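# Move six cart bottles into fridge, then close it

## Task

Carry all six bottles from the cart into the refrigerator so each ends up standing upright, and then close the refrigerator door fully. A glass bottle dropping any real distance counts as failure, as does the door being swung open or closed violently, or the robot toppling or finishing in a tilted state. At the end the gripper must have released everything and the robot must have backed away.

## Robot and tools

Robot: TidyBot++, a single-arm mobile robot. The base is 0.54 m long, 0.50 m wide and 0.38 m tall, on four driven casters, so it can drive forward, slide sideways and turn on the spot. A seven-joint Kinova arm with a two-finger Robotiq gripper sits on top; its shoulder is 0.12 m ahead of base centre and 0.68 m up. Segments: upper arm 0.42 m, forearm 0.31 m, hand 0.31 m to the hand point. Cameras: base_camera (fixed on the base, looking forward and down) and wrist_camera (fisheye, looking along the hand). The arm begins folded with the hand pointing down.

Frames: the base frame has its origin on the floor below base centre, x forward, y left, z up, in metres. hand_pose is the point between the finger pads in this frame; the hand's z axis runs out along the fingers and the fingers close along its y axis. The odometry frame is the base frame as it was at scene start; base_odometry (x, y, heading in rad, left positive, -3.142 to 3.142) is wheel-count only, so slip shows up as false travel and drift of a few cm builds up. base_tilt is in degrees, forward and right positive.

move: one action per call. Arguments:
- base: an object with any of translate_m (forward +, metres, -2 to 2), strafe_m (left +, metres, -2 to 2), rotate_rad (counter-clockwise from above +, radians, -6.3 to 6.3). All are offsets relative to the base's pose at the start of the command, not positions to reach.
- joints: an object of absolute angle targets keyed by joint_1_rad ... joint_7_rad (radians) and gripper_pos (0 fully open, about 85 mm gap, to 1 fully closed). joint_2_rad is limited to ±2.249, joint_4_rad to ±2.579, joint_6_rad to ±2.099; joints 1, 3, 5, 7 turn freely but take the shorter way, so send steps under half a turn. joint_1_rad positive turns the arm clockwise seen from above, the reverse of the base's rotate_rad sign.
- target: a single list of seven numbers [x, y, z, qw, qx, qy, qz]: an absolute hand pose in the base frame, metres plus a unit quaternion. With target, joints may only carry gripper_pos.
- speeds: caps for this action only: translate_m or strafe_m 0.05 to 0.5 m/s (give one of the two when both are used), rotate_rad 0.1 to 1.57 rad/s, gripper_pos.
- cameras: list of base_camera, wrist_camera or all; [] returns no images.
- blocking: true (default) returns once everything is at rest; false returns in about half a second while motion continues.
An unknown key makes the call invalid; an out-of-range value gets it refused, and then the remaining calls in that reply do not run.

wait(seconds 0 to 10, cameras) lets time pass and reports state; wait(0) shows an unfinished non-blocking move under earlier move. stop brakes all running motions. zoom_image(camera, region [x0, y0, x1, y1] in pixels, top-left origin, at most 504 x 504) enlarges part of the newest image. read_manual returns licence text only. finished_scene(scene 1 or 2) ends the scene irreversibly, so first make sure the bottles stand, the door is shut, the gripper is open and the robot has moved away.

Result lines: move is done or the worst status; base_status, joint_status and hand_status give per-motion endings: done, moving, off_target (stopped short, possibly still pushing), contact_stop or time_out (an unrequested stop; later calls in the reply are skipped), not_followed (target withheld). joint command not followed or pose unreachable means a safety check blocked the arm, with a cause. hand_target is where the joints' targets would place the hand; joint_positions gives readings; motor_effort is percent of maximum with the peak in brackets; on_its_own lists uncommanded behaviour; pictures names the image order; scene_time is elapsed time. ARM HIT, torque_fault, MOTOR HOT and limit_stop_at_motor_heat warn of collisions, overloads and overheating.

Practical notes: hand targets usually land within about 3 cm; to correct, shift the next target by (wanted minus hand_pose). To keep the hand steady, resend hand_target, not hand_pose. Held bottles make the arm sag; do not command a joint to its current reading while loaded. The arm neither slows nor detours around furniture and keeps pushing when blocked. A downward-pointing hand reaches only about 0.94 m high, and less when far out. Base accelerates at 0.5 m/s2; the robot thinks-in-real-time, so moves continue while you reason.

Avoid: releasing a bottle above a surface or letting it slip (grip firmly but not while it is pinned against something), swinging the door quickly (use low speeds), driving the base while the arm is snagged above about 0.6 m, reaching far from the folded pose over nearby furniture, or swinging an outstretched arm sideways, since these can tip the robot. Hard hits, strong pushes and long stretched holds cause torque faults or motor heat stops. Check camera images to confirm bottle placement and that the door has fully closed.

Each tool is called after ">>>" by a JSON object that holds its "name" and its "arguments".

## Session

>>> {"name": "move", "arguments": {}}

Scene clock: 0.00 s.
base_odometry: x=+0.000 y=+0.000 heading=+0.000
base_tilt: forward=+0.4 right=-0.4
base_status: not commanded
joint_positions: joint_1_rad=-0.010 joint_2_rad=-0.372 joint_3_rad=+3.111 joint_4_rad=-2.551 joint_5_rad=+0.029 joint_6_rad=-0.910 joint_7_rad=+1.569 gripper_pos=+0.000
joint_status: not commanded
motor_effort: joint_1_rad=+0 joint_2_rad=-1 joint_3_rad=+1 joint_4_rad=+13 joint_5_rad=-1 joint_6_rad=+1 joint_7_rad=+0
hand_pose: x=+0.2404 y=-0.0022 z=+0.5834 quat_wxyz=(+0.017, +0.999, +0.027, +0.027) (m; base frame)
hand_target: x=+0.2403 y=-0.0022 z=+0.5833 quat_wxyz=(+0.017, +0.999, +0.027, +0.027) (m; base frame)
hand_status: not commanded
pictures: base_camera, wrist_camera
camera_calibration:
wrist_camera: T_world_to_cam=[[0.0890166, -0.992997, 0.0776755, -0.0742896], [-0.99383, -0.0937303, -0.0593049, 0.328058], [0.0661701, -0.0719171, -0.995213, 0.69773], [0, 0, 0, 1]] pos_world=[0.286478, 0.0071584, 0.719617]

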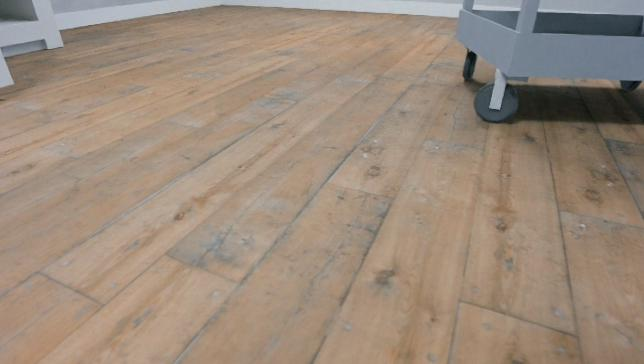

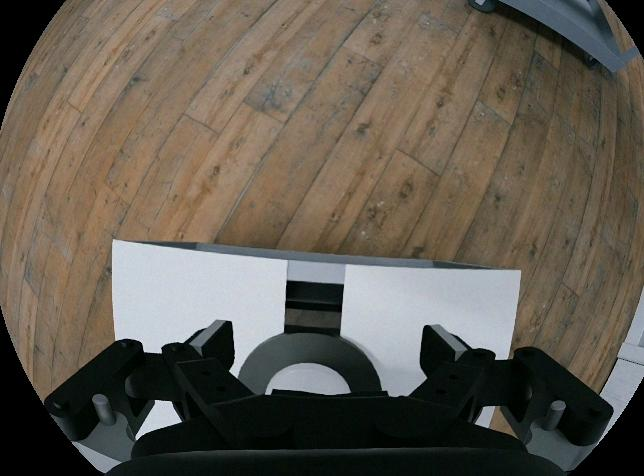

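>>> {"name": "zoom_image", "arguments": {"camera": "wrist_camera", "region": [480, 240, 644, 476]}}

>>> {"name": "zoom_image", "arguments": {"camera": "wrist_camera", "region": [0, 240, 164, 476]}}

>>> {"name": "zoom_image", "arguments": {"camera": "base_camera", "region": [0, 0, 200, 120]}}

Scaled by 2.136.

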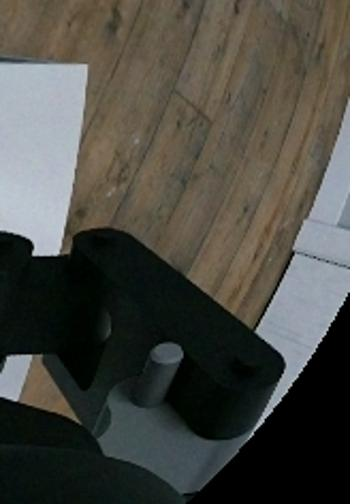

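Scaled by 2.136.

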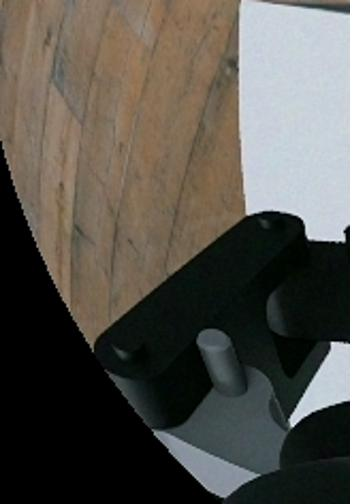

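Scaled by 2.520.

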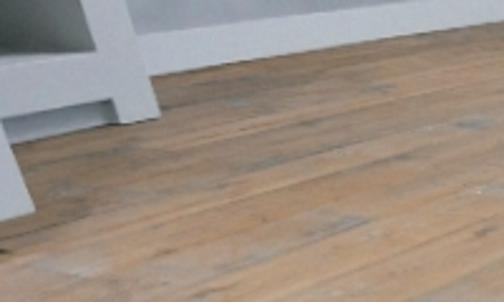

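>>> {"name": "move", "arguments": {"base": {"rotate_rad": 0.55}, "joints": {"joint_1_rad": 0.0, "joint_2_rad": 0.1, "joint_3_rad": 3.1416, "joint_4_rad": -1.2, "joint_5_rad": 0.0, "joint_6_rad": -0.75, "joint_7_rad": 1.571}}}

Scene clock: 14.83 s.
move: done
base_odometry: x=+0.000 y=+0.000 heading=+0.550
base_tilt: forward=+0.4 right=-0.4
base_status: done
joint_positions: joint_1_rad=-0.010 joint_2_rad=+0.074 joint_3_rad=+3.127 joint_4_rad=-1.228 joint_5_rad=+0.029 joint_6_rad=-0.802 joint_7_rad=+1.569 gripper_pos=+0.000
joint_status: all done
motor_effort: joint_1_rad=+1(2) joint_2_rad=-21(22) joint_3_rad=+1(3) joint_4_rad=+18(19) joint_5_rad=-1(2) joint_6_rad=+8(8) joint_7_rad=+0(2)
hand_pose: x=+0.7212 y=+0.0090 z=+1.0268 quat_wxyz=(+0.007, +0.868, +0.013, +0.496) (m; base frame)
hand_target: x=+0.7401 y=+0.0013 z=+1.0410 quat_wxyz=(+0.000, +0.855, +0.000, +0.519) (m; base frame)
hand_status: not commanded
pictures: base_camera, wrist_camera
camera_calibration:
wrist_camera: T_world_to_cam=[[-0.000277575, -0.996836, 0.079485, -0.0778155], [-0.499661, -0.0687133, -0.863491, 1.30238], [0.866221, -0.0399552, -0.498061, 0.0202587], [0, 0, 0, 1]] pos_world=[0.63318, 0.0127313, 1.14087]

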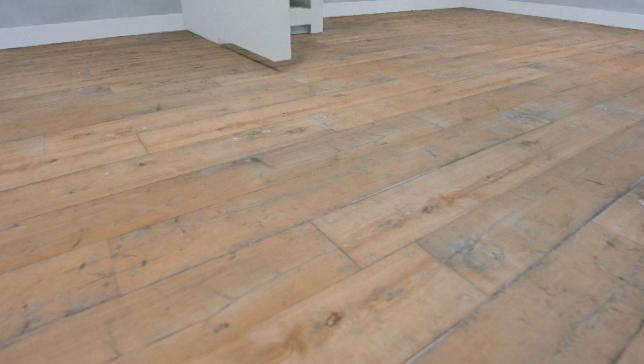

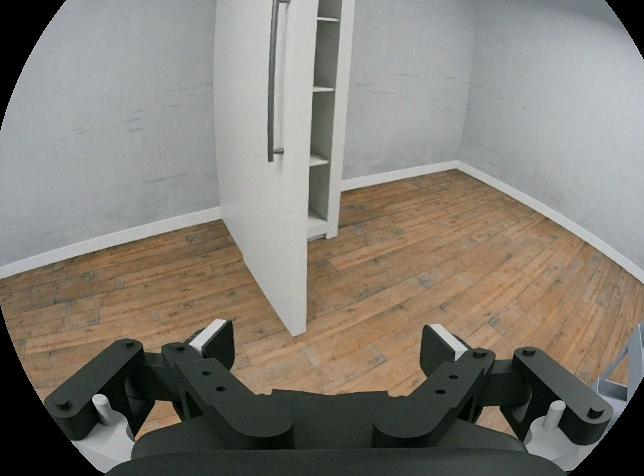

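>>> {"name": "zoom_image", "arguments": {"camera": "wrist_camera", "region": [200, 0, 400, 180]}}

>>> {"name": "zoom_image", "arguments": {"camera": "wrist_camera", "region": [200, 160, 400, 340]}}

Scaled by 2.520.

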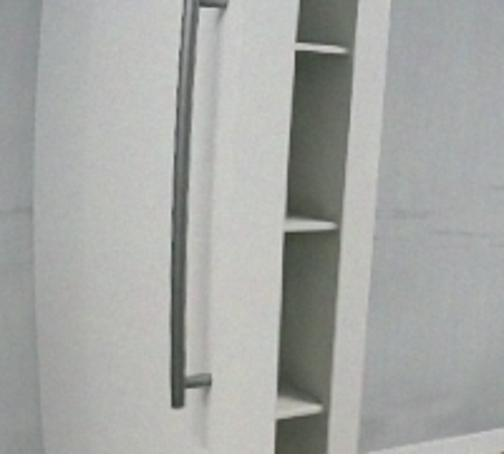

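Scaled by 2.520.

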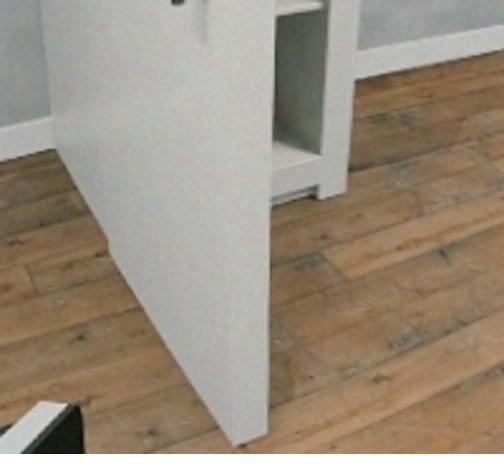

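>>> {"name": "move", "arguments": {"base": {"rotate_rad": -1.0}}}

Scene clock: 30.07 s.
move: done
base_odometry: x=+0.000 y=+0.000 heading=-0.450
base_tilt: forward=+0.4 right=-0.4
base_status: done
joint_positions: joint_1_rad=+0.003 joint_2_rad=+0.083 joint_3_rad=+3.147 joint_4_rad=-1.228 joint_5_rad=+0.029 joint_6_rad=-0.799 joint_7_rad=+1.569 gripper_pos=+0.000
joint_status: not commanded
motor_effort: joint_1_rad=+0(3) joint_2_rad=-21(23) joint_3_rad=+1(3) joint_4_rad=+18(19) joint_5_rad=+0(1) joint_6_rad=+7(8) joint_7_rad=+0(1)
hand_pose: x=+0.7248 y=-0.0098 z=+1.0225 quat_wxyz=(+0.016, +0.870, +0.000, +0.493) (m; base frame)
hand_target: x=+0.7401 y=+0.0013 z=+1.0410 quat_wxyz=(+0.000, +0.855, +0.000, +0.519) (m; base frame)
hand_status: not commanded
pictures: base_camera, wrist_camera
camera_calibration:
wrist_camera: T_world_to_cam=[[-0.0316982, -0.996205, 0.0810562, -0.0750432], [-0.506321, -0.0539168, -0.860658, 1.30124], [0.861762, -0.0683218, -0.502691, 0.0220081], [0, 0, 0, 1]] pos_world=[0.637502, -0.00309601, 1.13707]

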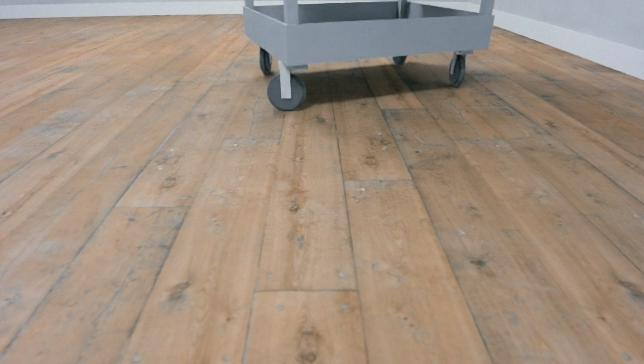

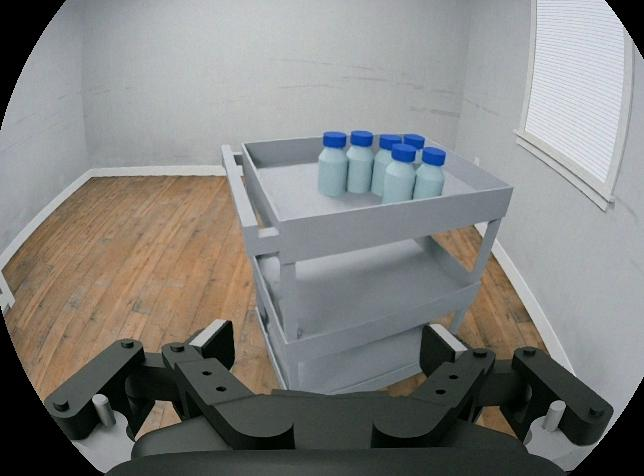

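>>> {"name": "zoom_image", "arguments": {"camera": "wrist_camera", "region": [210, 110, 530, 270]}}

>>> {"name": "zoom_image", "arguments": {"camera": "wrist_camera", "region": [310, 120, 460, 220]}}

Scaled by 1.575.

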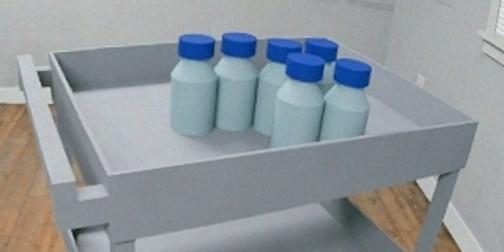

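Scaled by 3.360.

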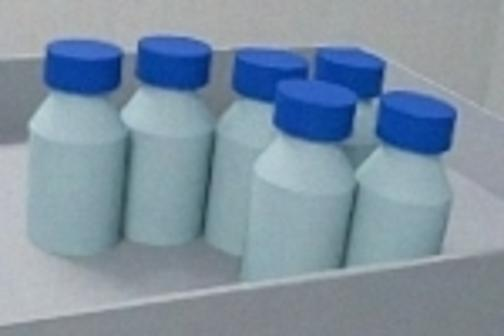

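>>> {"name": "move", "arguments": {"base": {"translate_m": 0.759, "strafe_m": -0.836, "rotate_rad": 0.87}, "joints": {"joint_2_rad": 0.285, "joint_4_rad": -1.06, "joint_6_rad": -0.83}}}

Scene clock: 92.27 s.
move: time_out
base_odometry: x=+0.319 y=-1.080 heading=+0.423
base_tilt: forward=+0.4 right=-0.4
base_status: translate_m time_out (by the wheels' count: +0.757 of +0.759); strafe_m time_out (by the wheels' count: -0.833 of -0.836); rotate_rad time_out (by the wheels' count: +0.873 of +0.870)
joint_positions: joint_1_rad=-0.002 joint_2_rad=+0.285 joint_3_rad=+3.140 joint_4_rad=-1.083 joint_5_rad=+0.029 joint_6_rad=-0.800 joint_7_rad=+1.569 gripper_pos=+0.000
joint_status: all done
motor_effort: joint_1_rad=+0(5) joint_2_rad=-28(35) joint_3_rad=+1(4) joint_4_rad=+17(20) joint_5_rad=+0(2) joint_6_rad=+8(9) joint_7_rad=+0(1)
hand_pose: x=+0.8026 y=-0.0031 z=+0.9742 quat_wxyz=(+0.013, +0.884, +0.005, +0.468) (m; base frame)
hand_target: x=+0.7999 y=+0.0013 z=+0.9791 quat_wxyz=(+0.000, +0.885, +0.000, +0.465) (m; base frame)
hand_status: not commanded
pictures: base_camera, wrist_camera
camera_calibration:
wrist_camera: T_world_to_cam=[[-0.0159755, -0.996554, 0.081393, -0.0749211], [-0.55492, -0.0588791, -0.829817, 1.30837], [0.83175, -0.0584234, -0.552067, 0.00329602], [0, 0, 0, 1]] pos_world=[0.722103, 0.00256526, 1.09363]

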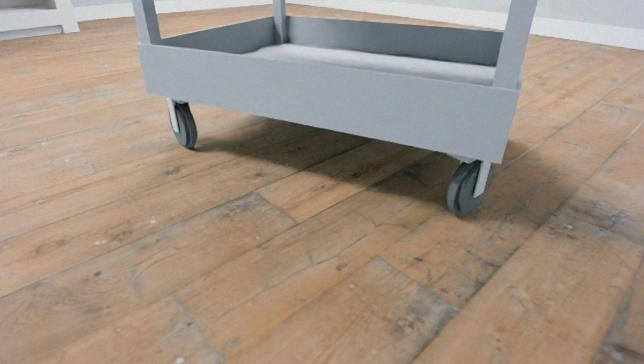

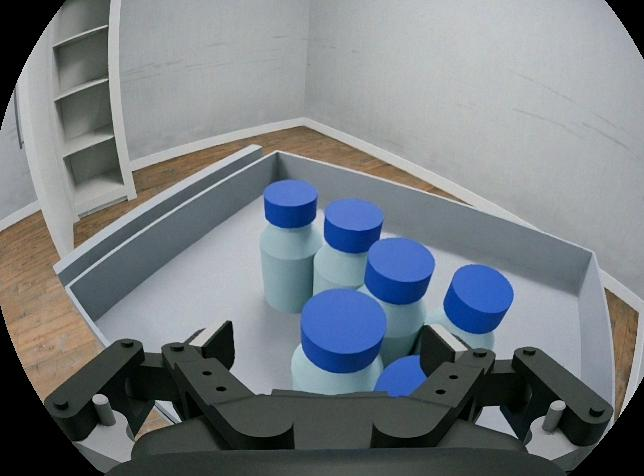

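>>> {"name": "move", "arguments": {"base": {"strafe_m": -0.05}, "cameras": ["wrist_camera"]}}

Scene clock: 105.30 s.
move: time_out
base_odometry: x=+0.320 y=-1.080 heading=+0.426
base_tilt: forward=+0.4 right=-0.4
base_status: strafe_m time_out (by the wheels' count: -0.001 of -0.050)
joint_positions: joint_1_rad=+0.000 joint_2_rad=+0.284 joint_3_rad=+3.141 joint_4_rad=-1.081 joint_5_rad=+0.028 joint_6_rad=-0.800 joint_7_rad=+1.569 gripper_pos=+0.000
joint_status: not commanded
motor_effort: joint_1_rad=+0(12) joint_2_rad=-28(35) joint_3_rad=+0(8) joint_4_rad=+18(20) joint_5_rad=+0(3) joint_6_rad=+7(8) joint_7_rad=+1(1)
hand_pose: x=+0.8027 y=-0.0046 z=+0.9754 quat_wxyz=(+0.013, +0.883, +0.003, +0.469) (m; base frame)
hand_target: x=+0.7999 y=+0.0013 z=+0.9791 quat_wxyz=(+0.000, +0.885, +0.000, +0.465) (m; base frame)
hand_status: not commanded
pictures: wrist_camera
camera_calibration:
wrist_camera: T_world_to_cam=[[-0.0186071, -0.996569, 0.0806498, -0.0737102], [-0.553331, -0.0569205, -0.831014, 1.30924], [0.832753, -0.0600888, -0.550374, 0.00133789], [0, 0, 0, 1]] pos_world=[0.721957, 0.0011456, 1.09468]

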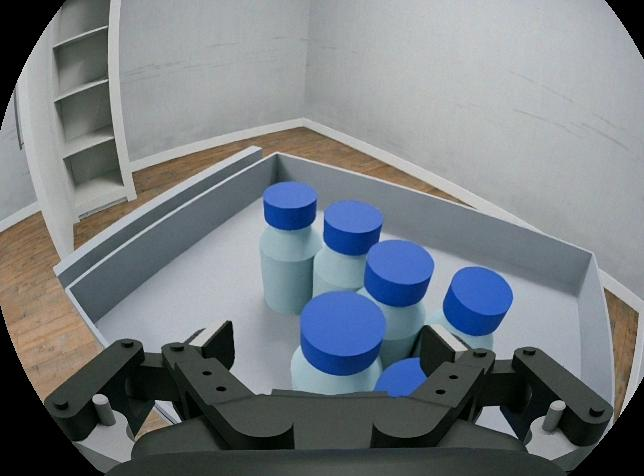

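>>> {"name": "move", "arguments": {"base": {"translate_m": 0.1, "strafe_m": 0.03}, "speeds": {"translate_m": 0.2}, "joints": {"joint_2_rad": -0.275, "joint_4_rad": -1.64, "joint_6_rad": -0.83}}}

Scene clock: 121.23 s.
move: done
base_odometry: x=+0.399 y=-1.012 heading=+0.426
base_tilt: forward=+0.4 right=-0.4
base_status: done
joint_positions: joint_1_rad=+0.000 joint_2_rad=-0.260 joint_3_rad=+3.141 joint_4_rad=-1.617 joint_5_rad=+0.028 joint_6_rad=-0.800 joint_7_rad=+1.569 gripper_pos=+0.000
joint_status: all done
motor_effort: joint_1_rad=+0(1) joint_2_rad=-11(29) joint_3_rad=+1(2) joint_4_rad=+18(20) joint_5_rad=+0(1) joint_6_rad=+7(9) joint_7_rad=+0(1)
hand_pose: x=+0.5774 y=-0.0047 z=+0.9833 quat_wxyz=(+0.013, +0.881, +0.003, +0.473) (m; base frame)
hand_target: x=+0.5651 y=+0.0013 z=+0.9691 quat_wxyz=(+0.000, +0.890, +0.000, +0.456) (m; base frame)
hand_status: not commanded
pictures: base_camera, wrist_camera
camera_calibration:
wrist_camera: T_world_to_cam=[[-0.0193354, -0.996559, 0.0806033, -0.0781048], [-0.545787, -0.0570261, -0.835981, 1.19167], [0.837701, -0.0601562, -0.542806, 0.182973], [0, 0, 0, 1]] pos_world=[0.495611, 0.00112724, 1.10183]

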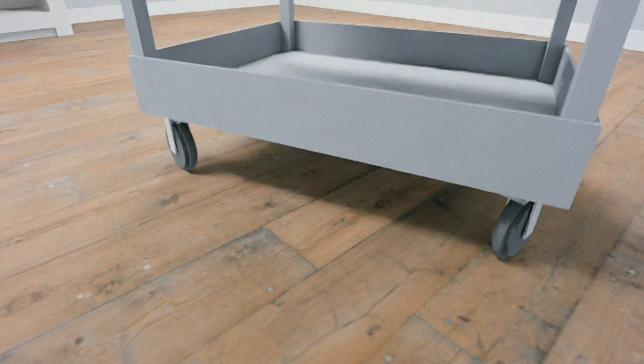

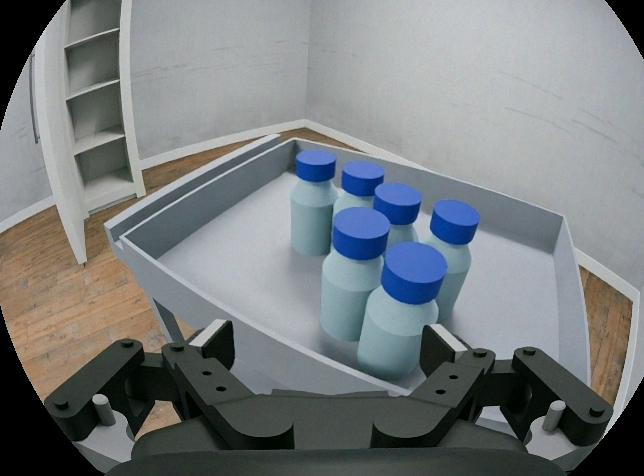

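>>> {"name": "move", "arguments": {"base": {"translate_m": 0.131, "strafe_m": -0.149, "rotate_rad": 0.12}, "speeds": {"translate_m": 0.3}}}

Scene clock: 128.93 s.
move: done
base_odometry: x=+0.580 y=-1.093 heading=+0.547
base_tilt: forward=+0.4 right=-0.4
base_status: done
joint_positions: joint_1_rad=+0.000 joint_2_rad=-0.262 joint_3_rad=+3.141 joint_4_rad=-1.618 joint_5_rad=+0.028 joint_6_rad=-0.800 joint_7_rad=+1.569 gripper_pos=+0.000
joint_status: not commanded
motor_effort: joint_1_rad=+0(2) joint_2_rad=-10(13) joint_3_rad=+1(4) joint_4_rad=+17(19) joint_5_rad=+0(2) joint_6_rad=+8(8) joint_7_rad=+0(1)
hand_pose: x=+0.5767 y=-0.0045 z=+0.9837 quat_wxyz=(+0.013, +0.881, +0.003, +0.473) (m; base frame)
hand_target: x=+0.5651 y=+0.0013 z=+0.9691 quat_wxyz=(+0.000, +0.890, +0.000, +0.456) (m; base frame)
hand_status: not commanded
pictures: base_camera, wrist_camera
camera_calibration:
wrist_camera: T_world_to_cam=[[-0.0190932, -0.996564, 0.0806001, -0.0781052], [-0.544908, -0.0572179, -0.836541, 1.19163], [0.838278, -0.0598919, -0.541943, 0.182601], [0, 0, 0, 1]] pos_world=[0.494769, 0.00128231, 1.10211]

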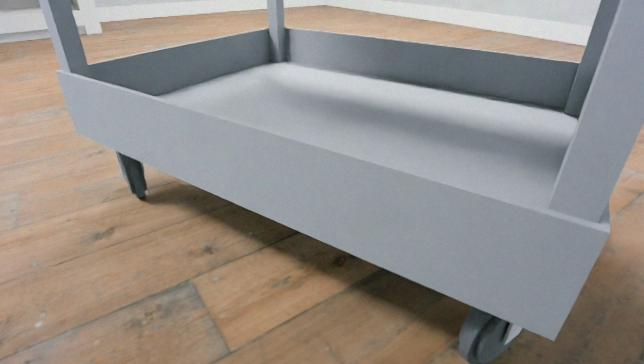

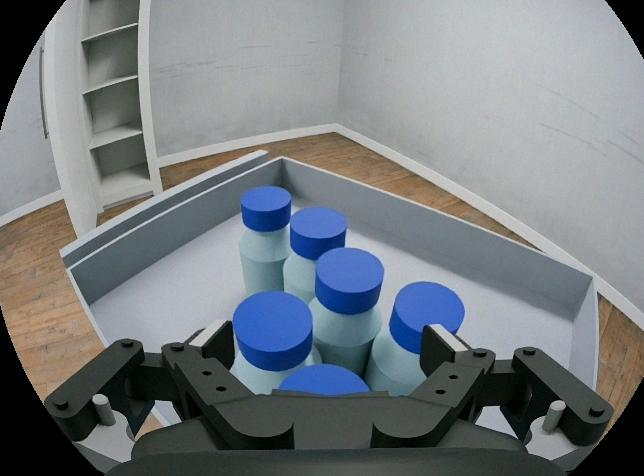

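>>> {"name": "move", "arguments": {"joints": {"joint_2_rad": -0.29, "joint_4_rad": -1.955, "joint_6_rad": -0.55}, "cameras": ["wrist_camera"]}}

Scene clock: 137.07 s.
move: done
base_odometry: x=+0.580 y=-1.093 heading=+0.547
base_tilt: forward=+0.3 right=-0.4
base_status: not commanded
joint_positions: joint_1_rad=+0.000 joint_2_rad=-0.262 joint_3_rad=+3.141 joint_4_rad=-1.934 joint_5_rad=+0.028 joint_6_rad=-0.603 joint_7_rad=+1.569 gripper_pos=+0.000
joint_status: all done
motor_effort: joint_1_rad=+0(1) joint_2_rad=-10(12) joint_3_rad=+1(1) joint_4_rad=+18(19) joint_5_rad=-1(1) joint_6_rad=+7(8) joint_7_rad=+0(1)
hand_pose: x=+0.5598 y=-0.0032 z=+0.8549 quat_wxyz=(+0.012, +0.908, +0.007, +0.420) (m; base frame)
hand_target: x=+0.5605 y=+0.0013 z=+0.8685 quat_wxyz=(+0.000, +0.895, +0.000, +0.447) (m; base frame)
hand_status: not commanded
pictures: wrist_camera
camera_calibration:
wrist_camera: T_world_to_cam=[[-0.00390362, -0.996594, 0.0823686, -0.076808], [-0.640955, -0.0607309, -0.765172, 1.06748], [0.767568, -0.0557815, -0.638535, 0.249261], [0, 0, 0, 1]] pos_world=[0.492582, 0.00218685, 0.982295]

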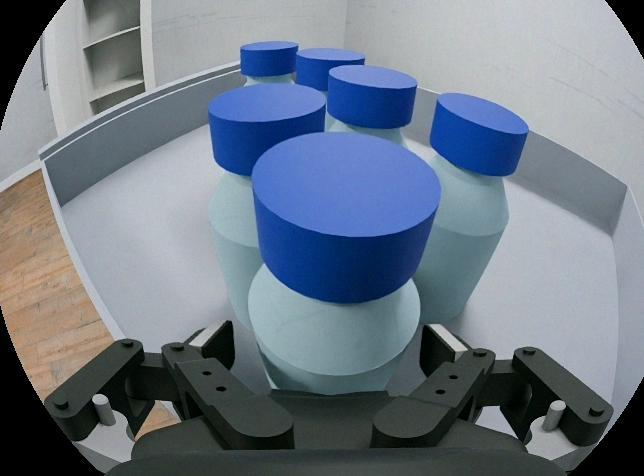

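>>> {"name": "move", "arguments": {"joints": {"joint_2_rad": -0.29, "joint_4_rad": -2.015, "joint_6_rad": -0.42}, "cameras": ["wrist_camera"]}}

Scene clock: 144.23 s.
move: done
base_odometry: x=+0.580 y=-1.093 heading=+0.547
base_tilt: forward=+0.4 right=-0.4
base_status: not commanded
joint_positions: joint_1_rad=+0.000 joint_2_rad=-0.264 joint_3_rad=+3.141 joint_4_rad=-1.995 joint_5_rad=+0.028 joint_6_rad=-0.468 joint_7_rad=+1.569 gripper_pos=+0.000
joint_status: all done
motor_effort: joint_1_rad=+0(1) joint_2_rad=-10(12) joint_3_rad=+1(2) joint_4_rad=+18(19) joint_5_rad=-1(1) joint_6_rad=+7(8) joint_7_rad=+0(1)
hand_pose: x=+0.5713 y=-0.0022 z=+0.8545 quat_wxyz=(+0.011, +0.891, +0.008, +0.454) (m; base frame)
hand_target: x=+0.5707 y=+0.0013 z=+0.8676 quat_wxyz=(+0.000, +0.878, +0.000, +0.478) (m; base frame)
hand_status: not commanded
pictures: wrist_camera
camera_calibration:
wrist_camera: T_world_to_cam=[[-0.00637504, -0.996657, 0.081447, -0.0735313], [-0.581269, -0.0625816, -0.811301, 1.07998], [0.813687, -0.0525147, -0.578927, 0.162982], [0, 0, 0, 1]] pos_world=[0.494676, 0.00286056, 0.976536]

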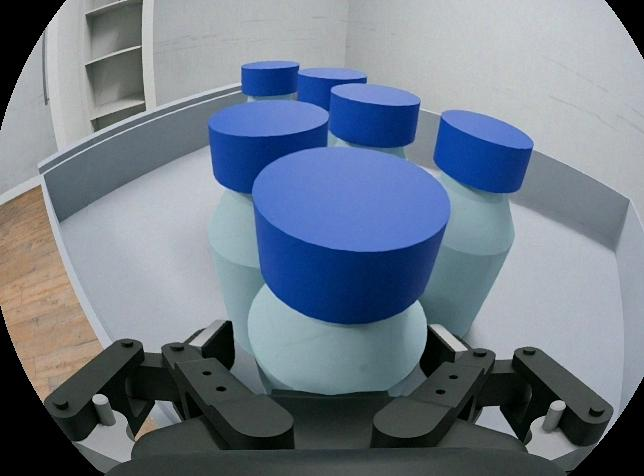

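>>> {"name": "move", "arguments": {"base": {"translate_m": 0.006, "strafe_m": -0.003}, "cameras": []}}

>>> {"name": "move", "arguments": {"joints": {"gripper_pos": 0.4}, "cameras": ["wrist_camera"]}}

Scene clock: 147.23 s.
move: done
base_odometry: x=+0.587 y=-1.093 heading=+0.547
base_tilt: forward=+0.4 right=-0.4
base_status: done
joint_positions: joint_1_rad=+0.000 joint_2_rad=-0.268 joint_3_rad=+3.141 joint_4_rad=-1.996 joint_5_rad=+0.028 joint_6_rad=-0.468 joint_7_rad=+1.569 gripper_pos=+0.000
joint_status: not commanded
motor_effort: joint_1_rad=+1(1) joint_2_rad=-10(12) joint_3_rad=+1(3) joint_4_rad=+18(19) joint_5_rad=+0(1) joint_6_rad=+7(8) joint_7_rad=+0(1)
hand_pose: x=+0.5706 y=-0.0023 z=+0.8566 quat_wxyz=(+0.011, +0.890, +0.008, +0.456) (m; base frame)
hand_target: x=+0.5707 y=+0.0013 z=+0.8676 quat_wxyz=(+0.000, +0.878, +0.000, +0.478) (m; base frame)
hand_status: not commanded
pictures: none
No camera images: "cameras" was empty.

Scene clock: 148.00 s.
move: off_target
base_odometry: x=+0.587 y=-1.093 heading=+0.547
base_tilt: forward=+0.4 right=-0.4
base_status: not commanded
joint_positions: joint_1_rad=+0.000 joint_2_rad=-0.270 joint_3_rad=+3.141 joint_4_rad=-1.996 joint_5_rad=+0.028 joint_6_rad=-0.467 joint_7_rad=+1.569 gripper_pos=+0.236
joint_status: gripper_pos off_target (ended at +0.236, target +0.400)
motor_effort: joint_1_rad=+0(1) joint_2_rad=-10(11) joint_3_rad=+1(1) joint_4_rad=+18(20) joint_5_rad=+0(1) joint_6_rad=+8(9) joint_7_rad=+0(1)
hand_pose: x=+0.5704 y=-0.0023 z=+0.8573 quat_wxyz=(+0.011, +0.890, +0.008, +0.457) (m; base frame)
hand_target: x=+0.5707 y=+0.0013 z=+0.8676 quat_wxyz=(+0.000, +0.878, +0.000, +0.478) (m; base frame)
hand_status: not commanded
pictures: wrist_camera
camera_calibration:
wrist_camera: T_world_to_cam=[[-0.00703787, -0.99666, 0.0813545, -0.0733642], [-0.575666, -0.0624851, -0.815294, 1.08192], [0.817655, -0.0525709, -0.573303, 0.15823], [0, 0, 0, 1]] pos_world=[0.492932, 0.00280316, 0.978768]

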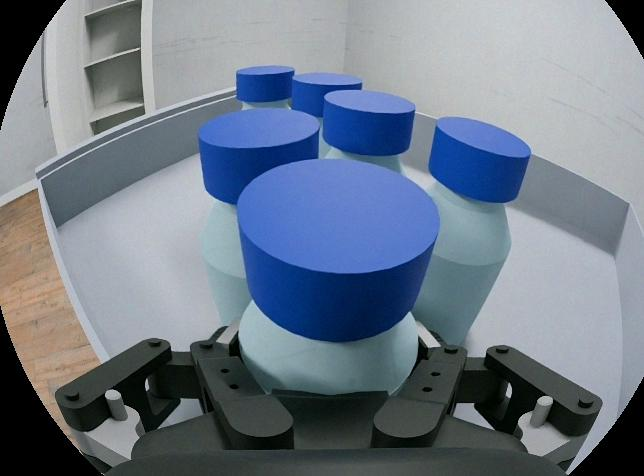

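>>> {"name": "move", "arguments": {"joints": {"joint_2_rad": -0.30, "joint_4_rad": -1.35, "joint_6_rad": -1.09}, "cameras": ["wrist_camera"]}}

Scene clock: 175.87 s.
move: done
base_odometry: x=+0.587 y=-1.093 heading=+0.547
base_tilt: forward=+0.4 right=-0.4
base_status: not commanded
joint_positions: joint_1_rad=+0.000 joint_2_rad=-0.270 joint_3_rad=+3.141 joint_4_rad=-1.396 joint_5_rad=+0.028 joint_6_rad=-1.042 joint_7_rad=+1.569 gripper_pos=+0.236
joint_status: all done
motor_effort: joint_1_rad=+0(1) joint_2_rad=-11(14) joint_3_rad=+1(2) joint_4_rad=+19(24) joint_5_rad=-1(1) joint_6_rad=+10(12) joint_7_rad=+0(1)
hand_pose: x=+0.5479 y=-0.0058 z=+1.0472 quat_wxyz=(+0.013, +0.884, +0.000, +0.467) (m; base frame)
hand_target: x=+0.5295 y=+0.0013 z=+1.0724 quat_wxyz=(+0.000, +0.877, +0.000, +0.480) (m; base frame)
hand_status: not commanded
pictures: wrist_camera
camera_calibration:
wrist_camera: T_world_to_cam=[[-0.0244554, -0.996597, 0.0787115, -0.0801996], [-0.556787, -0.0518146, -0.829038, 1.22764], [0.830295, -0.0641, -0.553625, 0.257688], [0, 0, 0, 1]] pos_world=[0.467618, 0.000200961, 1.16674]

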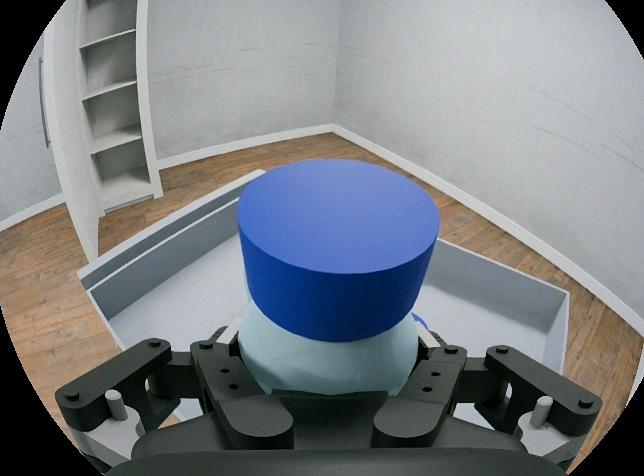

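>>> {"name": "move", "arguments": {"cameras": ["base_camera","wrist_camera"]}}

Scene clock: 190.97 s.
base_odometry: x=+0.587 y=-1.093 heading=+0.547
base_tilt: forward=+0.4 right=-0.4
base_status: not commanded
joint_positions: joint_1_rad=+0.000 joint_2_rad=-0.270 joint_3_rad=+3.141 joint_4_rad=-1.396 joint_5_rad=+0.028 joint_6_rad=-1.044 joint_7_rad=+1.569 gripper_pos=+0.236
joint_status: all done
motor_effort: joint_1_rad=+0(1) joint_2_rad=-11(14) joint_3_rad=+1(2) joint_4_rad=+20(24) joint_5_rad=+0(1) joint_6_rad=+10(12) joint_7_rad=+0(1)
hand_pose: x=+0.5476 y=-0.0058 z=+1.0467 quat_wxyz=(+0.013, +0.884, +0.000, +0.466) (m; base frame)
hand_target: x=+0.5295 y=+0.0013 z=+1.0724 quat_wxyz=(+0.000, +0.877, +0.000, +0.480) (m; base frame)
hand_status: not commanded
pictures: base_camera, wrist_camera
camera_calibration:
wrist_camera: T_world_to_cam=[[-0.0243574, -0.996598, 0.0787353, -0.0802572], [-0.558302, -0.0517718, -0.828021, 1.22684], [0.82928, -0.0641265, -0.555142, 0.259837], [0, 0, 0, 1]] pos_world=[0.467516, 0.00019402, 1.16641]

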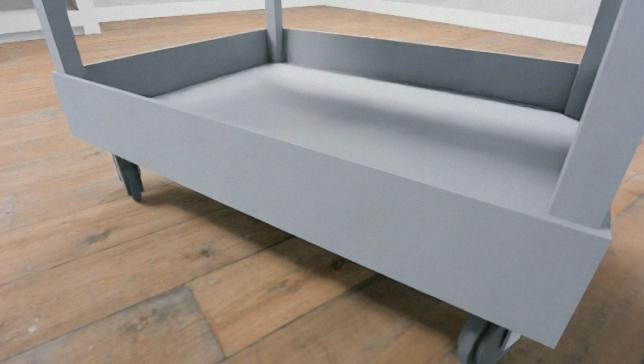

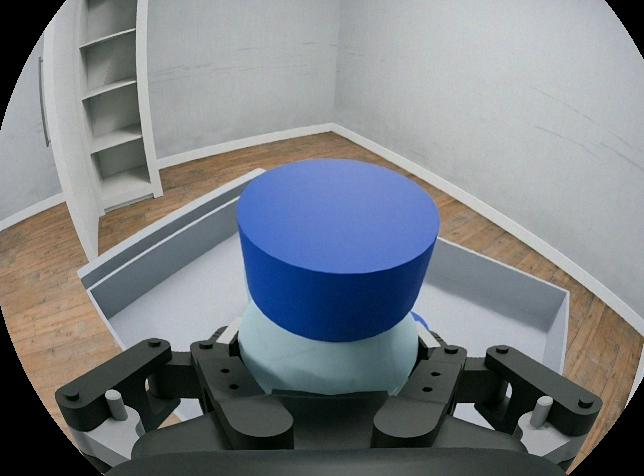

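>>> {"name": "move", "arguments": {"base": {"strafe_m": 0.93}, "cameras": ["wrist_camera"]}}

Scene clock: 195.93 s.
move: done
base_odometry: x=+0.104 y=-0.298 heading=+0.546
base_tilt: forward=+0.4 right=-0.3
base_status: done
joint_positions: joint_1_rad=+0.000 joint_2_rad=-0.271 joint_3_rad=+3.141 joint_4_rad=-1.396 joint_5_rad=+0.028 joint_6_rad=-1.046 joint_7_rad=+1.569 gripper_pos=+0.236
joint_status: not commanded
motor_effort: joint_1_rad=+1(2) joint_2_rad=-11(13) joint_3_rad=+1(3) joint_4_rad=+20(21) joint_5_rad=+0(1) joint_6_rad=+10(10) joint_7_rad=+0(1)
hand_pose: x=+0.5470 y=-0.0056 z=+1.0470 quat_wxyz=(+0.013, +0.884, +0.000, +0.466) (m; base frame)
hand_target: x=+0.5295 y=+0.0013 z=+1.0724 quat_wxyz=(+0.000, +0.877, +0.000, +0.480) (m; base frame)
hand_status: not commanded
pictures: wrist_camera
camera_calibration:
wrist_camera: T_world_to_cam=[[-0.0239997, -0.996604, 0.0787664, -0.080316], [-0.558247, -0.0520008, -0.828044, 1.22679], [0.829328, -0.0638439, -0.555103, 0.260376], [0, 0, 0, 1]] pos_world=[0.466989, 0.000374472, 1.1667]

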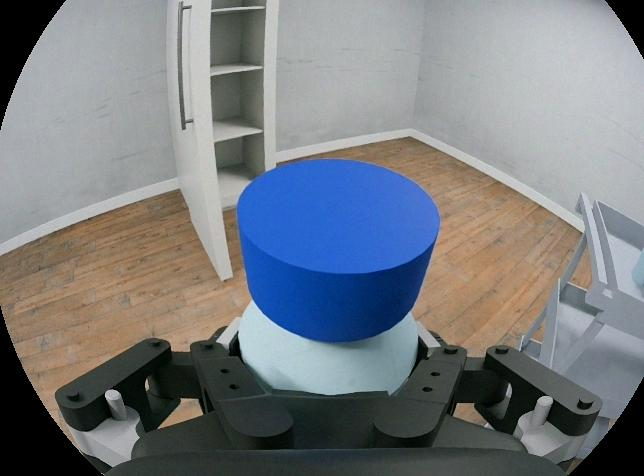

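>>> {"name": "move", "arguments": {"base": {"translate_m": 1.317, "strafe_m": -0.141, "rotate_rad": 0.576}, "speeds": {"rotate_rad": 0.17}, "joints": {"joint_1_rad": 0, "joint_2_rad": 0.339, "joint_4_rad": -0.8, "joint_6_rad": -1.02}}}

Scene clock: 205.60 s.
move: done
base_odometry: x=+1.302 y=+0.266 heading=+1.122
base_tilt: forward=+0.4 right=-0.4
base_status: done
joint_positions: joint_1_rad=-0.003 joint_2_rad=+0.358 joint_3_rad=+3.139 joint_4_rad=-0.847 joint_5_rad=+0.027 joint_6_rad=-1.047 joint_7_rad=+1.569 gripper_pos=+0.236
joint_status: all done
motor_effort: joint_1_rad=+1(5) joint_2_rad=-33(37) joint_3_rad=+1(3) joint_4_rad=+20(23) joint_5_rad=+0(1) joint_6_rad=+9(12) joint_7_rad=+0(1)
hand_pose: x=+0.8017 y=-0.0024 z=+0.9922 quat_wxyz=(+0.012, +0.903, +0.003, +0.430) (m; base frame)
hand_target: x=+0.8034 y=+0.0013 z=+1.0375 quat_wxyz=(+0.000, +0.882, +0.000, +0.472) (m; base frame)
hand_status: not commanded
pictures: base_camera, wrist_camera
camera_calibration:
wrist_camera: T_world_to_cam=[[-0.0126623, -0.996766, 0.0793517, -0.0763423], [-0.62364, -0.0541595, -0.779833, 1.32838], [0.781609, -0.0593614, -0.620938, 0.122591], [0, 0, 0, 1]] pos_world=[0.731644, 0.00312606, 1.11809]

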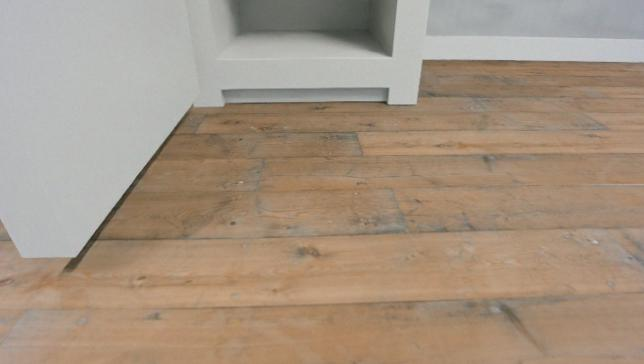

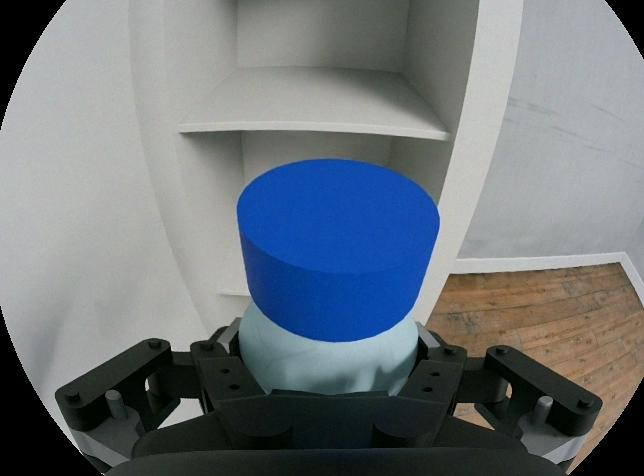

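>>> {"name": "move", "arguments": {"base": {"translate_m": 0.588}, "speeds": {"translate_m": 0.35}, "joints": {"joint_1_rad": -0.144, "joint_4_rad": -0.77, "joint_6_rad": -0.99}}}

>>> {"name": "move", "arguments": {"joints": {"joint_2_rad": 0.285, "joint_4_rad": -1.03, "joint_6_rad": -0.80}}}

Scene clock: 213.83 s.
move: done
base_odometry: x=+1.558 y=+0.796 heading=+1.122
base_tilt: forward=+0.4 right=-0.4
base_status: done
joint_positions: joint_1_rad=-0.141 joint_2_rad=+0.359 joint_3_rad=+3.138 joint_4_rad=-0.816 joint_5_rad=+0.027 joint_6_rad=-1.047 joint_7_rad=+1.569 gripper_pos=+0.236
joint_status: all done
motor_effort: joint_1_rad=-1(4) joint_2_rad=-33(37) joint_3_rad=+1(3) joint_4_rad=+20(21) joint_5_rad=+0(2) joint_6_rad=+10(10) joint_7_rad=+0(1)
hand_pose: x=+0.7983 y=+0.0922 z=+1.0081 quat_wxyz=(-0.019, +0.894, +0.065, +0.443) (m; base frame)
hand_target: x=+0.8019 y=+0.1004 z=+1.0618 quat_wxyz=(-0.036, +0.865, +0.062, +0.497) (m; base frame)
hand_status: not commanded
pictures: base_camera, wrist_camera
camera_calibration:
wrist_camera: T_world_to_cam=[[0.122894, -0.989341, 0.0781104, -0.0909542], [-0.586682, -0.135906, -0.798331, 1.34044], [0.800438, 0.0522837, -0.597131, 0.0913949], [0, 0, 0, 1]] pos_world=[0.724436, 0.0874112, 1.1318]

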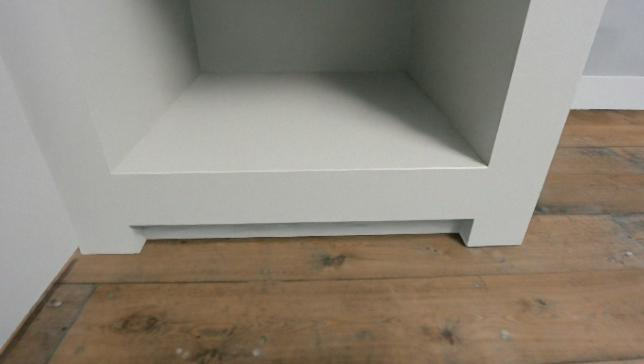

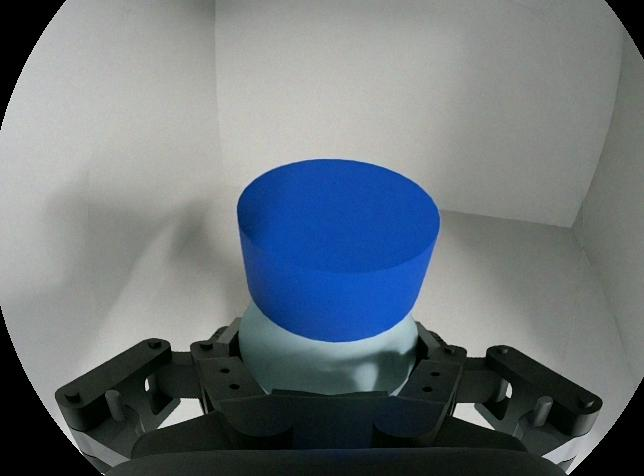

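Scene clock: 215.13 s.
move: done
base_odometry: x=+1.558 y=+0.796 heading=+1.122
base_tilt: forward=+0.3 right=-0.4
base_status: not commanded
joint_positions: joint_1_rad=-0.141 joint_2_rad=+0.306 joint_3_rad=+3.138 joint_4_rad=-0.992 joint_5_rad=+0.027 joint_6_rad=-0.841 joint_7_rad=+1.569 gripper_pos=+0.236
joint_status: all done
motor_effort: joint_1_rad=-2(2) joint_2_rad=-25(33) joint_3_rad=-1(1) joint_4_rad=+15(21) joint_5_rad=-2(2) joint_6_rad=+6(12) joint_7_rad=+0(1)
hand_pose: x=+0.8043 y=+0.0939 z=+1.0001 quat_wxyz=(-0.022, +0.875, +0.065, +0.480) (m; base frame)
hand_target: x=+0.8004 y=+0.1002 z=+1.0040 quat_wxyz=(-0.035, +0.869, +0.063, +0.490) (m; base frame)
hand_status: not commanded
pictures: base_camera, wrist_camera
camera_calibration:
wrist_camera: T_world_to_cam=[[0.121137, -0.989524, 0.0785339, -0.0883731], [-0.518436, -0.130538, -0.845094, 1.32919], [0.846492, 0.0616573, -0.528818, -0.0244991], [0, 0, 0, 1]] pos_world=[0.720544, 0.0875728, 1.11727]

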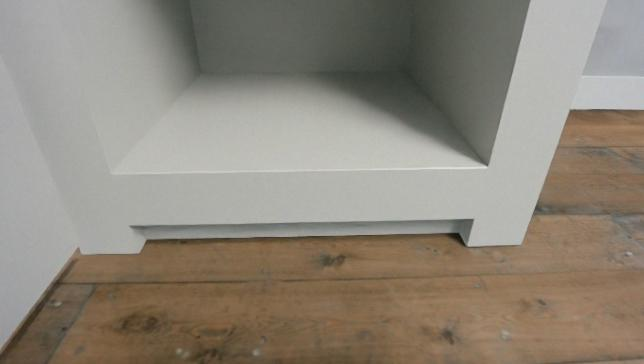

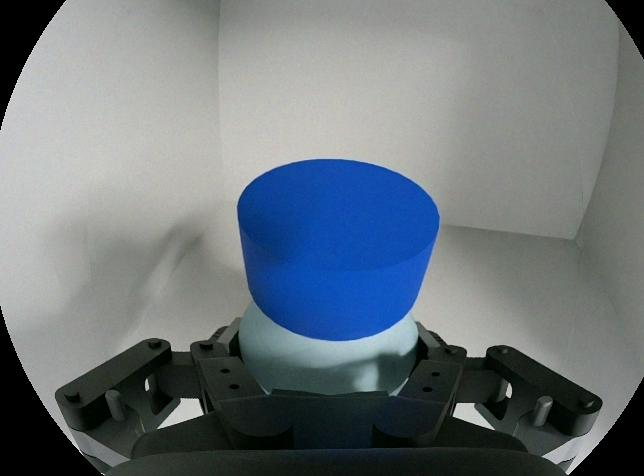

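>>> {"name": "move", "arguments": {"joints": {"joint_2_rad": 0.285, "joint_4_rad": -1.07, "joint_6_rad": -0.81}, "cameras": []}}

>>> {"name": "move", "arguments": {"joints": {"joint_2_rad": 0.285, "joint_4_rad": -1.10, "joint_6_rad": -0.80}, "cameras": ["wrist_camera"]}}

Scene clock: 219.17 s.
move: done
base_odometry: x=+1.558 y=+0.796 heading=+1.122
base_tilt: forward=+0.4 right=-0.4
base_status: not commanded
joint_positions: joint_1_rad=-0.141 joint_2_rad=+0.296 joint_3_rad=+3.138 joint_4_rad=-1.016 joint_5_rad=+0.027 joint_6_rad=-0.817 joint_7_rad=+1.569 gripper_pos=+0.236
joint_status: all done
motor_effort: joint_1_rad=-2(2) joint_2_rad=-23(25) joint_3_rad=-1(1) joint_4_rad=+13(16) joint_5_rad=-2(3) joint_6_rad=+2(6) joint_7_rad=+0(1)
hand_pose: x=+0.8031 y=+0.0939 z=+1.0003 quat_wxyz=(-0.022, +0.872, +0.065, +0.485) (m; base frame)
hand_target: x=+0.7950 y=+0.0994 z=+0.9786 quat_wxyz=(-0.034, +0.881, +0.064, +0.468) (m; base frame)
hand_status: not commanded
pictures: none
No camera images: "cameras" was empty.

Scene clock: 219.80 s.
move: off_target
base_odometry: x=+1.558 y=+0.796 heading=+1.122
base_tilt: forward=+0.4 right=-0.4
base_status: not commanded
joint_positions: joint_1_rad=-0.141 joint_2_rad=+0.287 joint_3_rad=+3.139 joint_4_rad=-1.037 joint_5_rad=+0.027 joint_6_rad=-0.794 joint_7_rad=+1.569 gripper_pos=+0.236
joint_status: joint_4_rad off_target (ended at -1.037, target -1.100); the others done
motor_effort: joint_1_rad=-2(2) joint_2_rad=-22(23) joint_3_rad=-1(1) joint_4_rad=+12(13) joint_5_rad=-2(3) joint_6_rad=+1(2) joint_7_rad=+0(2)
hand_pose: x=+0.8023 y=+0.0938 z=+1.0005 quat_wxyz=(-0.023, +0.869, +0.065, +0.490) (m; base frame)
hand_target: x=+0.7934 y=+0.0992 z=+0.9643 quat_wxyz=(-0.033, +0.885, +0.064, +0.459) (m; base frame)
hand_status: not commanded
pictures: wrist_camera
camera_calibration:
wrist_camera: T_world_to_cam=[[0.120442, -0.989612, 0.0785031, -0.087677], [-0.499722, -0.128768, -0.856561, 1.32473], [0.857771, 0.0639361, -0.510039, -0.0506324], [0, 0, 0, 1]] pos_world=[0.71599, 0.0870543, 1.11577]

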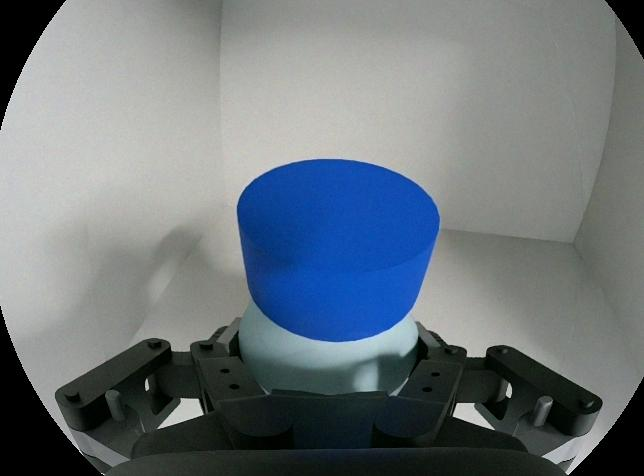

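>>> {"name": "move", "arguments": {"joints": {"joint_2_rad": 0.285, "joint_4_rad": -1.02, "joint_6_rad": -0.89}, "cameras": []}}

Scene clock: 230.30 s.
move: done
base_odometry: x=+1.558 y=+0.796 heading=+1.122
base_tilt: forward=+0.4 right=-0.4
base_status: not commanded
joint_positions: joint_1_rad=-0.141 joint_2_rad=+0.287 joint_3_rad=+3.139 joint_4_rad=-1.018 joint_5_rad=+0.027 joint_6_rad=-0.835 joint_7_rad=+1.569 gripper_pos=+0.236
joint_status: all done
motor_effort: joint_1_rad=+1(2) joint_2_rad=-25(26) joint_3_rad=+1(1) joint_4_rad=+14(15) joint_5_rad=+0(2) joint_6_rad=+4(4) joint_7_rad=+0(1)
hand_pose: x=+0.7971 y=+0.0929 z=+1.0001 quat_wxyz=(-0.022, +0.875, +0.065, +0.480) (m; base frame)
hand_target: x=+0.7860 y=+0.0981 z=+0.9862 quat_wxyz=(-0.033, +0.888, +0.064, +0.455) (m; base frame)
hand_status: not commanded
pictures: none
No camera images: "cameras" was empty.

>>> {"name": "move", "arguments": {"joints": {"joint_2_rad": 0.285, "joint_4_rad": -1.01, "joint_6_rad": -0.95}, "cameras": []}}

Scene clock: 232.47 s.
move: done
base_odometry: x=+1.558 y=+0.796 heading=+1.122
base_tilt: forward=+0.4 right=-0.4
base_status: not commanded
joint_positions: joint_1_rad=-0.141 joint_2_rad=+0.287 joint_3_rad=+3.139 joint_4_rad=-1.000 joint_5_rad=+0.027 joint_6_rad=-0.880 joint_7_rad=+1.569 gripper_pos=+0.236
joint_status: all done
motor_effort: joint_1_rad=+1(1) joint_2_rad=-25(26) joint_3_rad=+1(1) joint_4_rad=+14(14) joint_5_rad=+0(0) joint_6_rad=+3(5) joint_7_rad=+0(1)
hand_pose: x=+0.7911 y=+0.0918 z=+0.9991 quat_wxyz=(-0.021, +0.881, +0.065, +0.468) (m; base frame)
hand_target: x=+0.7759 y=+0.0966 z=+0.9769 quat_wxyz=(-0.031, +0.899, +0.065, +0.432) (m; base frame)
hand_status: not commanded
pictures: none
No camera images: "cameras" was empty.

>>> {"name": "move", "arguments": {"joints": {"gripper_pos": 0.18}, "cameras": ["wrist_camera"]}}

>>> {"name": "move", "arguments": {"joints": {"gripper_pos": 0.08}, "cameras": ["wrist_camera"]}}

Scene clock: 234.67 s.
move: done
base_odometry: x=+1.558 y=+0.796 heading=+1.122
base_tilt: forward=+0.4 right=-0.4
base_status: not commanded
joint_positions: joint_1_rad=-0.141 joint_2_rad=+0.287 joint_3_rad=+3.139 joint_4_rad=-1.004 joint_5_rad=+0.027 joint_6_rad=-0.908 joint_7_rad=+1.569 gripper_pos=+0.180
joint_status: all done
motor_effort: joint_1_rad=+1(1) joint_2_rad=-28(28) joint_3_rad=+1(1) joint_4_rad=+17(19) joint_5_rad=+0(1) joint_6_rad=+7(8) joint_7_rad=+1(1)
hand_pose: x=+0.7857 y=+0.0909 z=+0.9894 quat_wxyz=(-0.020, +0.888, +0.066, +0.454) (m; base frame)
hand_target: x=+0.7759 y=+0.0966 z=+0.9769 quat_wxyz=(-0.031, +0.899, +0.065, +0.432) (m; base frame)
hand_status: not commanded
pictures: wrist_camera
camera_calibration:
wrist_camera: T_world_to_cam=[[0.124047, -0.989105, 0.0792655, -0.0913388], [-0.567416, -0.136241, -0.812082, 1.31648], [0.814034, 0.05576, -0.578135, 0.06057], [0, 0, 0, 1]] pos_world=[0.709015, 0.0856371, 1.11135]

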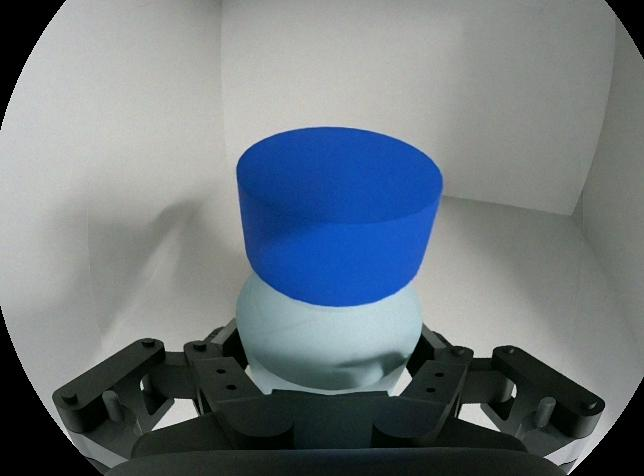

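Scene clock: 235.20 s.
move: done
base_odometry: x=+1.558 y=+0.796 heading=+1.122
base_tilt: forward=+0.4 right=-0.4
base_status: not commanded
joint_positions: joint_1_rad=-0.141 joint_2_rad=+0.287 joint_3_rad=+3.139 joint_4_rad=-1.004 joint_5_rad=+0.027 joint_6_rad=-0.908 joint_7_rad=+1.569 gripper_pos=+0.080
joint_status: all done
motor_effort: joint_1_rad=+0(1) joint_2_rad=-27(28) joint_3_rad=+1(1) joint_4_rad=+18(19) joint_5_rad=-1(1) joint_6_rad=+7(8) joint_7_rad=+0(1)
hand_pose: x=+0.7857 y=+0.0909 z=+0.9894 quat_wxyz=(-0.020, +0.888, +0.066, +0.454) (m; base frame)
hand_target: x=+0.7759 y=+0.0966 z=+0.9769 quat_wxyz=(-0.031, +0.899, +0.065, +0.432) (m; base frame)
hand_status: not commanded
pictures: wrist_camera
camera_calibration:
wrist_camera: T_world_to_cam=[[0.124047, -0.989105, 0.0792655, -0.0913388], [-0.567416, -0.136241, -0.812082, 1.31648], [0.814034, 0.05576, -0.578135, 0.06057], [0, 0, 0, 1]] pos_world=[0.709015, 0.0856371, 1.11135]

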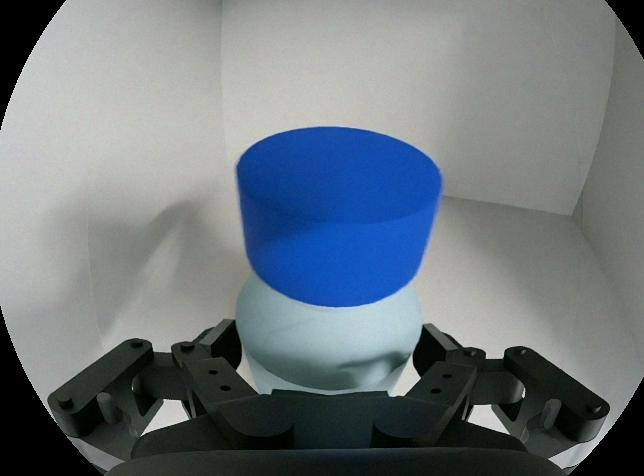

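>>> {"name": "move", "arguments": {"base": {"translate_m": -0.2}, "speeds": {"translate_m": 0.3}, "cameras": ["wrist_camera"]}}

Scene clock: 238.30 s.
move: done
base_odometry: x=+1.471 y=+0.615 heading=+1.122
base_tilt: forward=+0.4 right=-0.4
base_status: done
joint_positions: joint_1_rad=-0.142 joint_2_rad=+0.287 joint_3_rad=+3.139 joint_4_rad=-1.004 joint_5_rad=+0.027 joint_6_rad=-0.908 joint_7_rad=+1.569 gripper_pos=+0.080
joint_status: not commanded
motor_effort: joint_1_rad=+1(3) joint_2_rad=-27(32) joint_3_rad=+1(2) joint_4_rad=+18(19) joint_5_rad=+0(1) joint_6_rad=+7(8) joint_7_rad=+0(1)
hand_pose: x=+0.7858 y=+0.0912 z=+0.9893 quat_wxyz=(-0.020, +0.888, +0.066, +0.454) (m; base frame)
hand_target: x=+0.7759 y=+0.0966 z=+0.9769 quat_wxyz=(-0.031, +0.899, +0.065, +0.432) (m; base frame)
hand_status: not commanded
pictures: wrist_camera
camera_calibration:
wrist_camera: T_world_to_cam=[[0.124454, -0.989057, 0.0792263, -0.0913172], [-0.567509, -0.136452, -0.811982, 1.31642], [0.813907, 0.056093, -0.578281, 0.0606844], [0, 0, 0, 1]] pos_world=[0.709056, 0.0859073, 1.11124]

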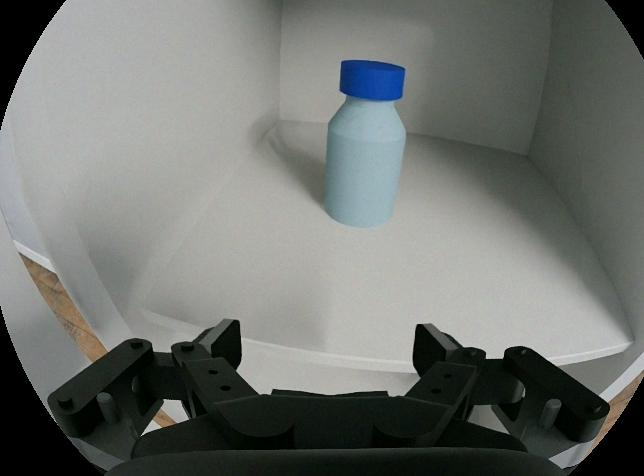

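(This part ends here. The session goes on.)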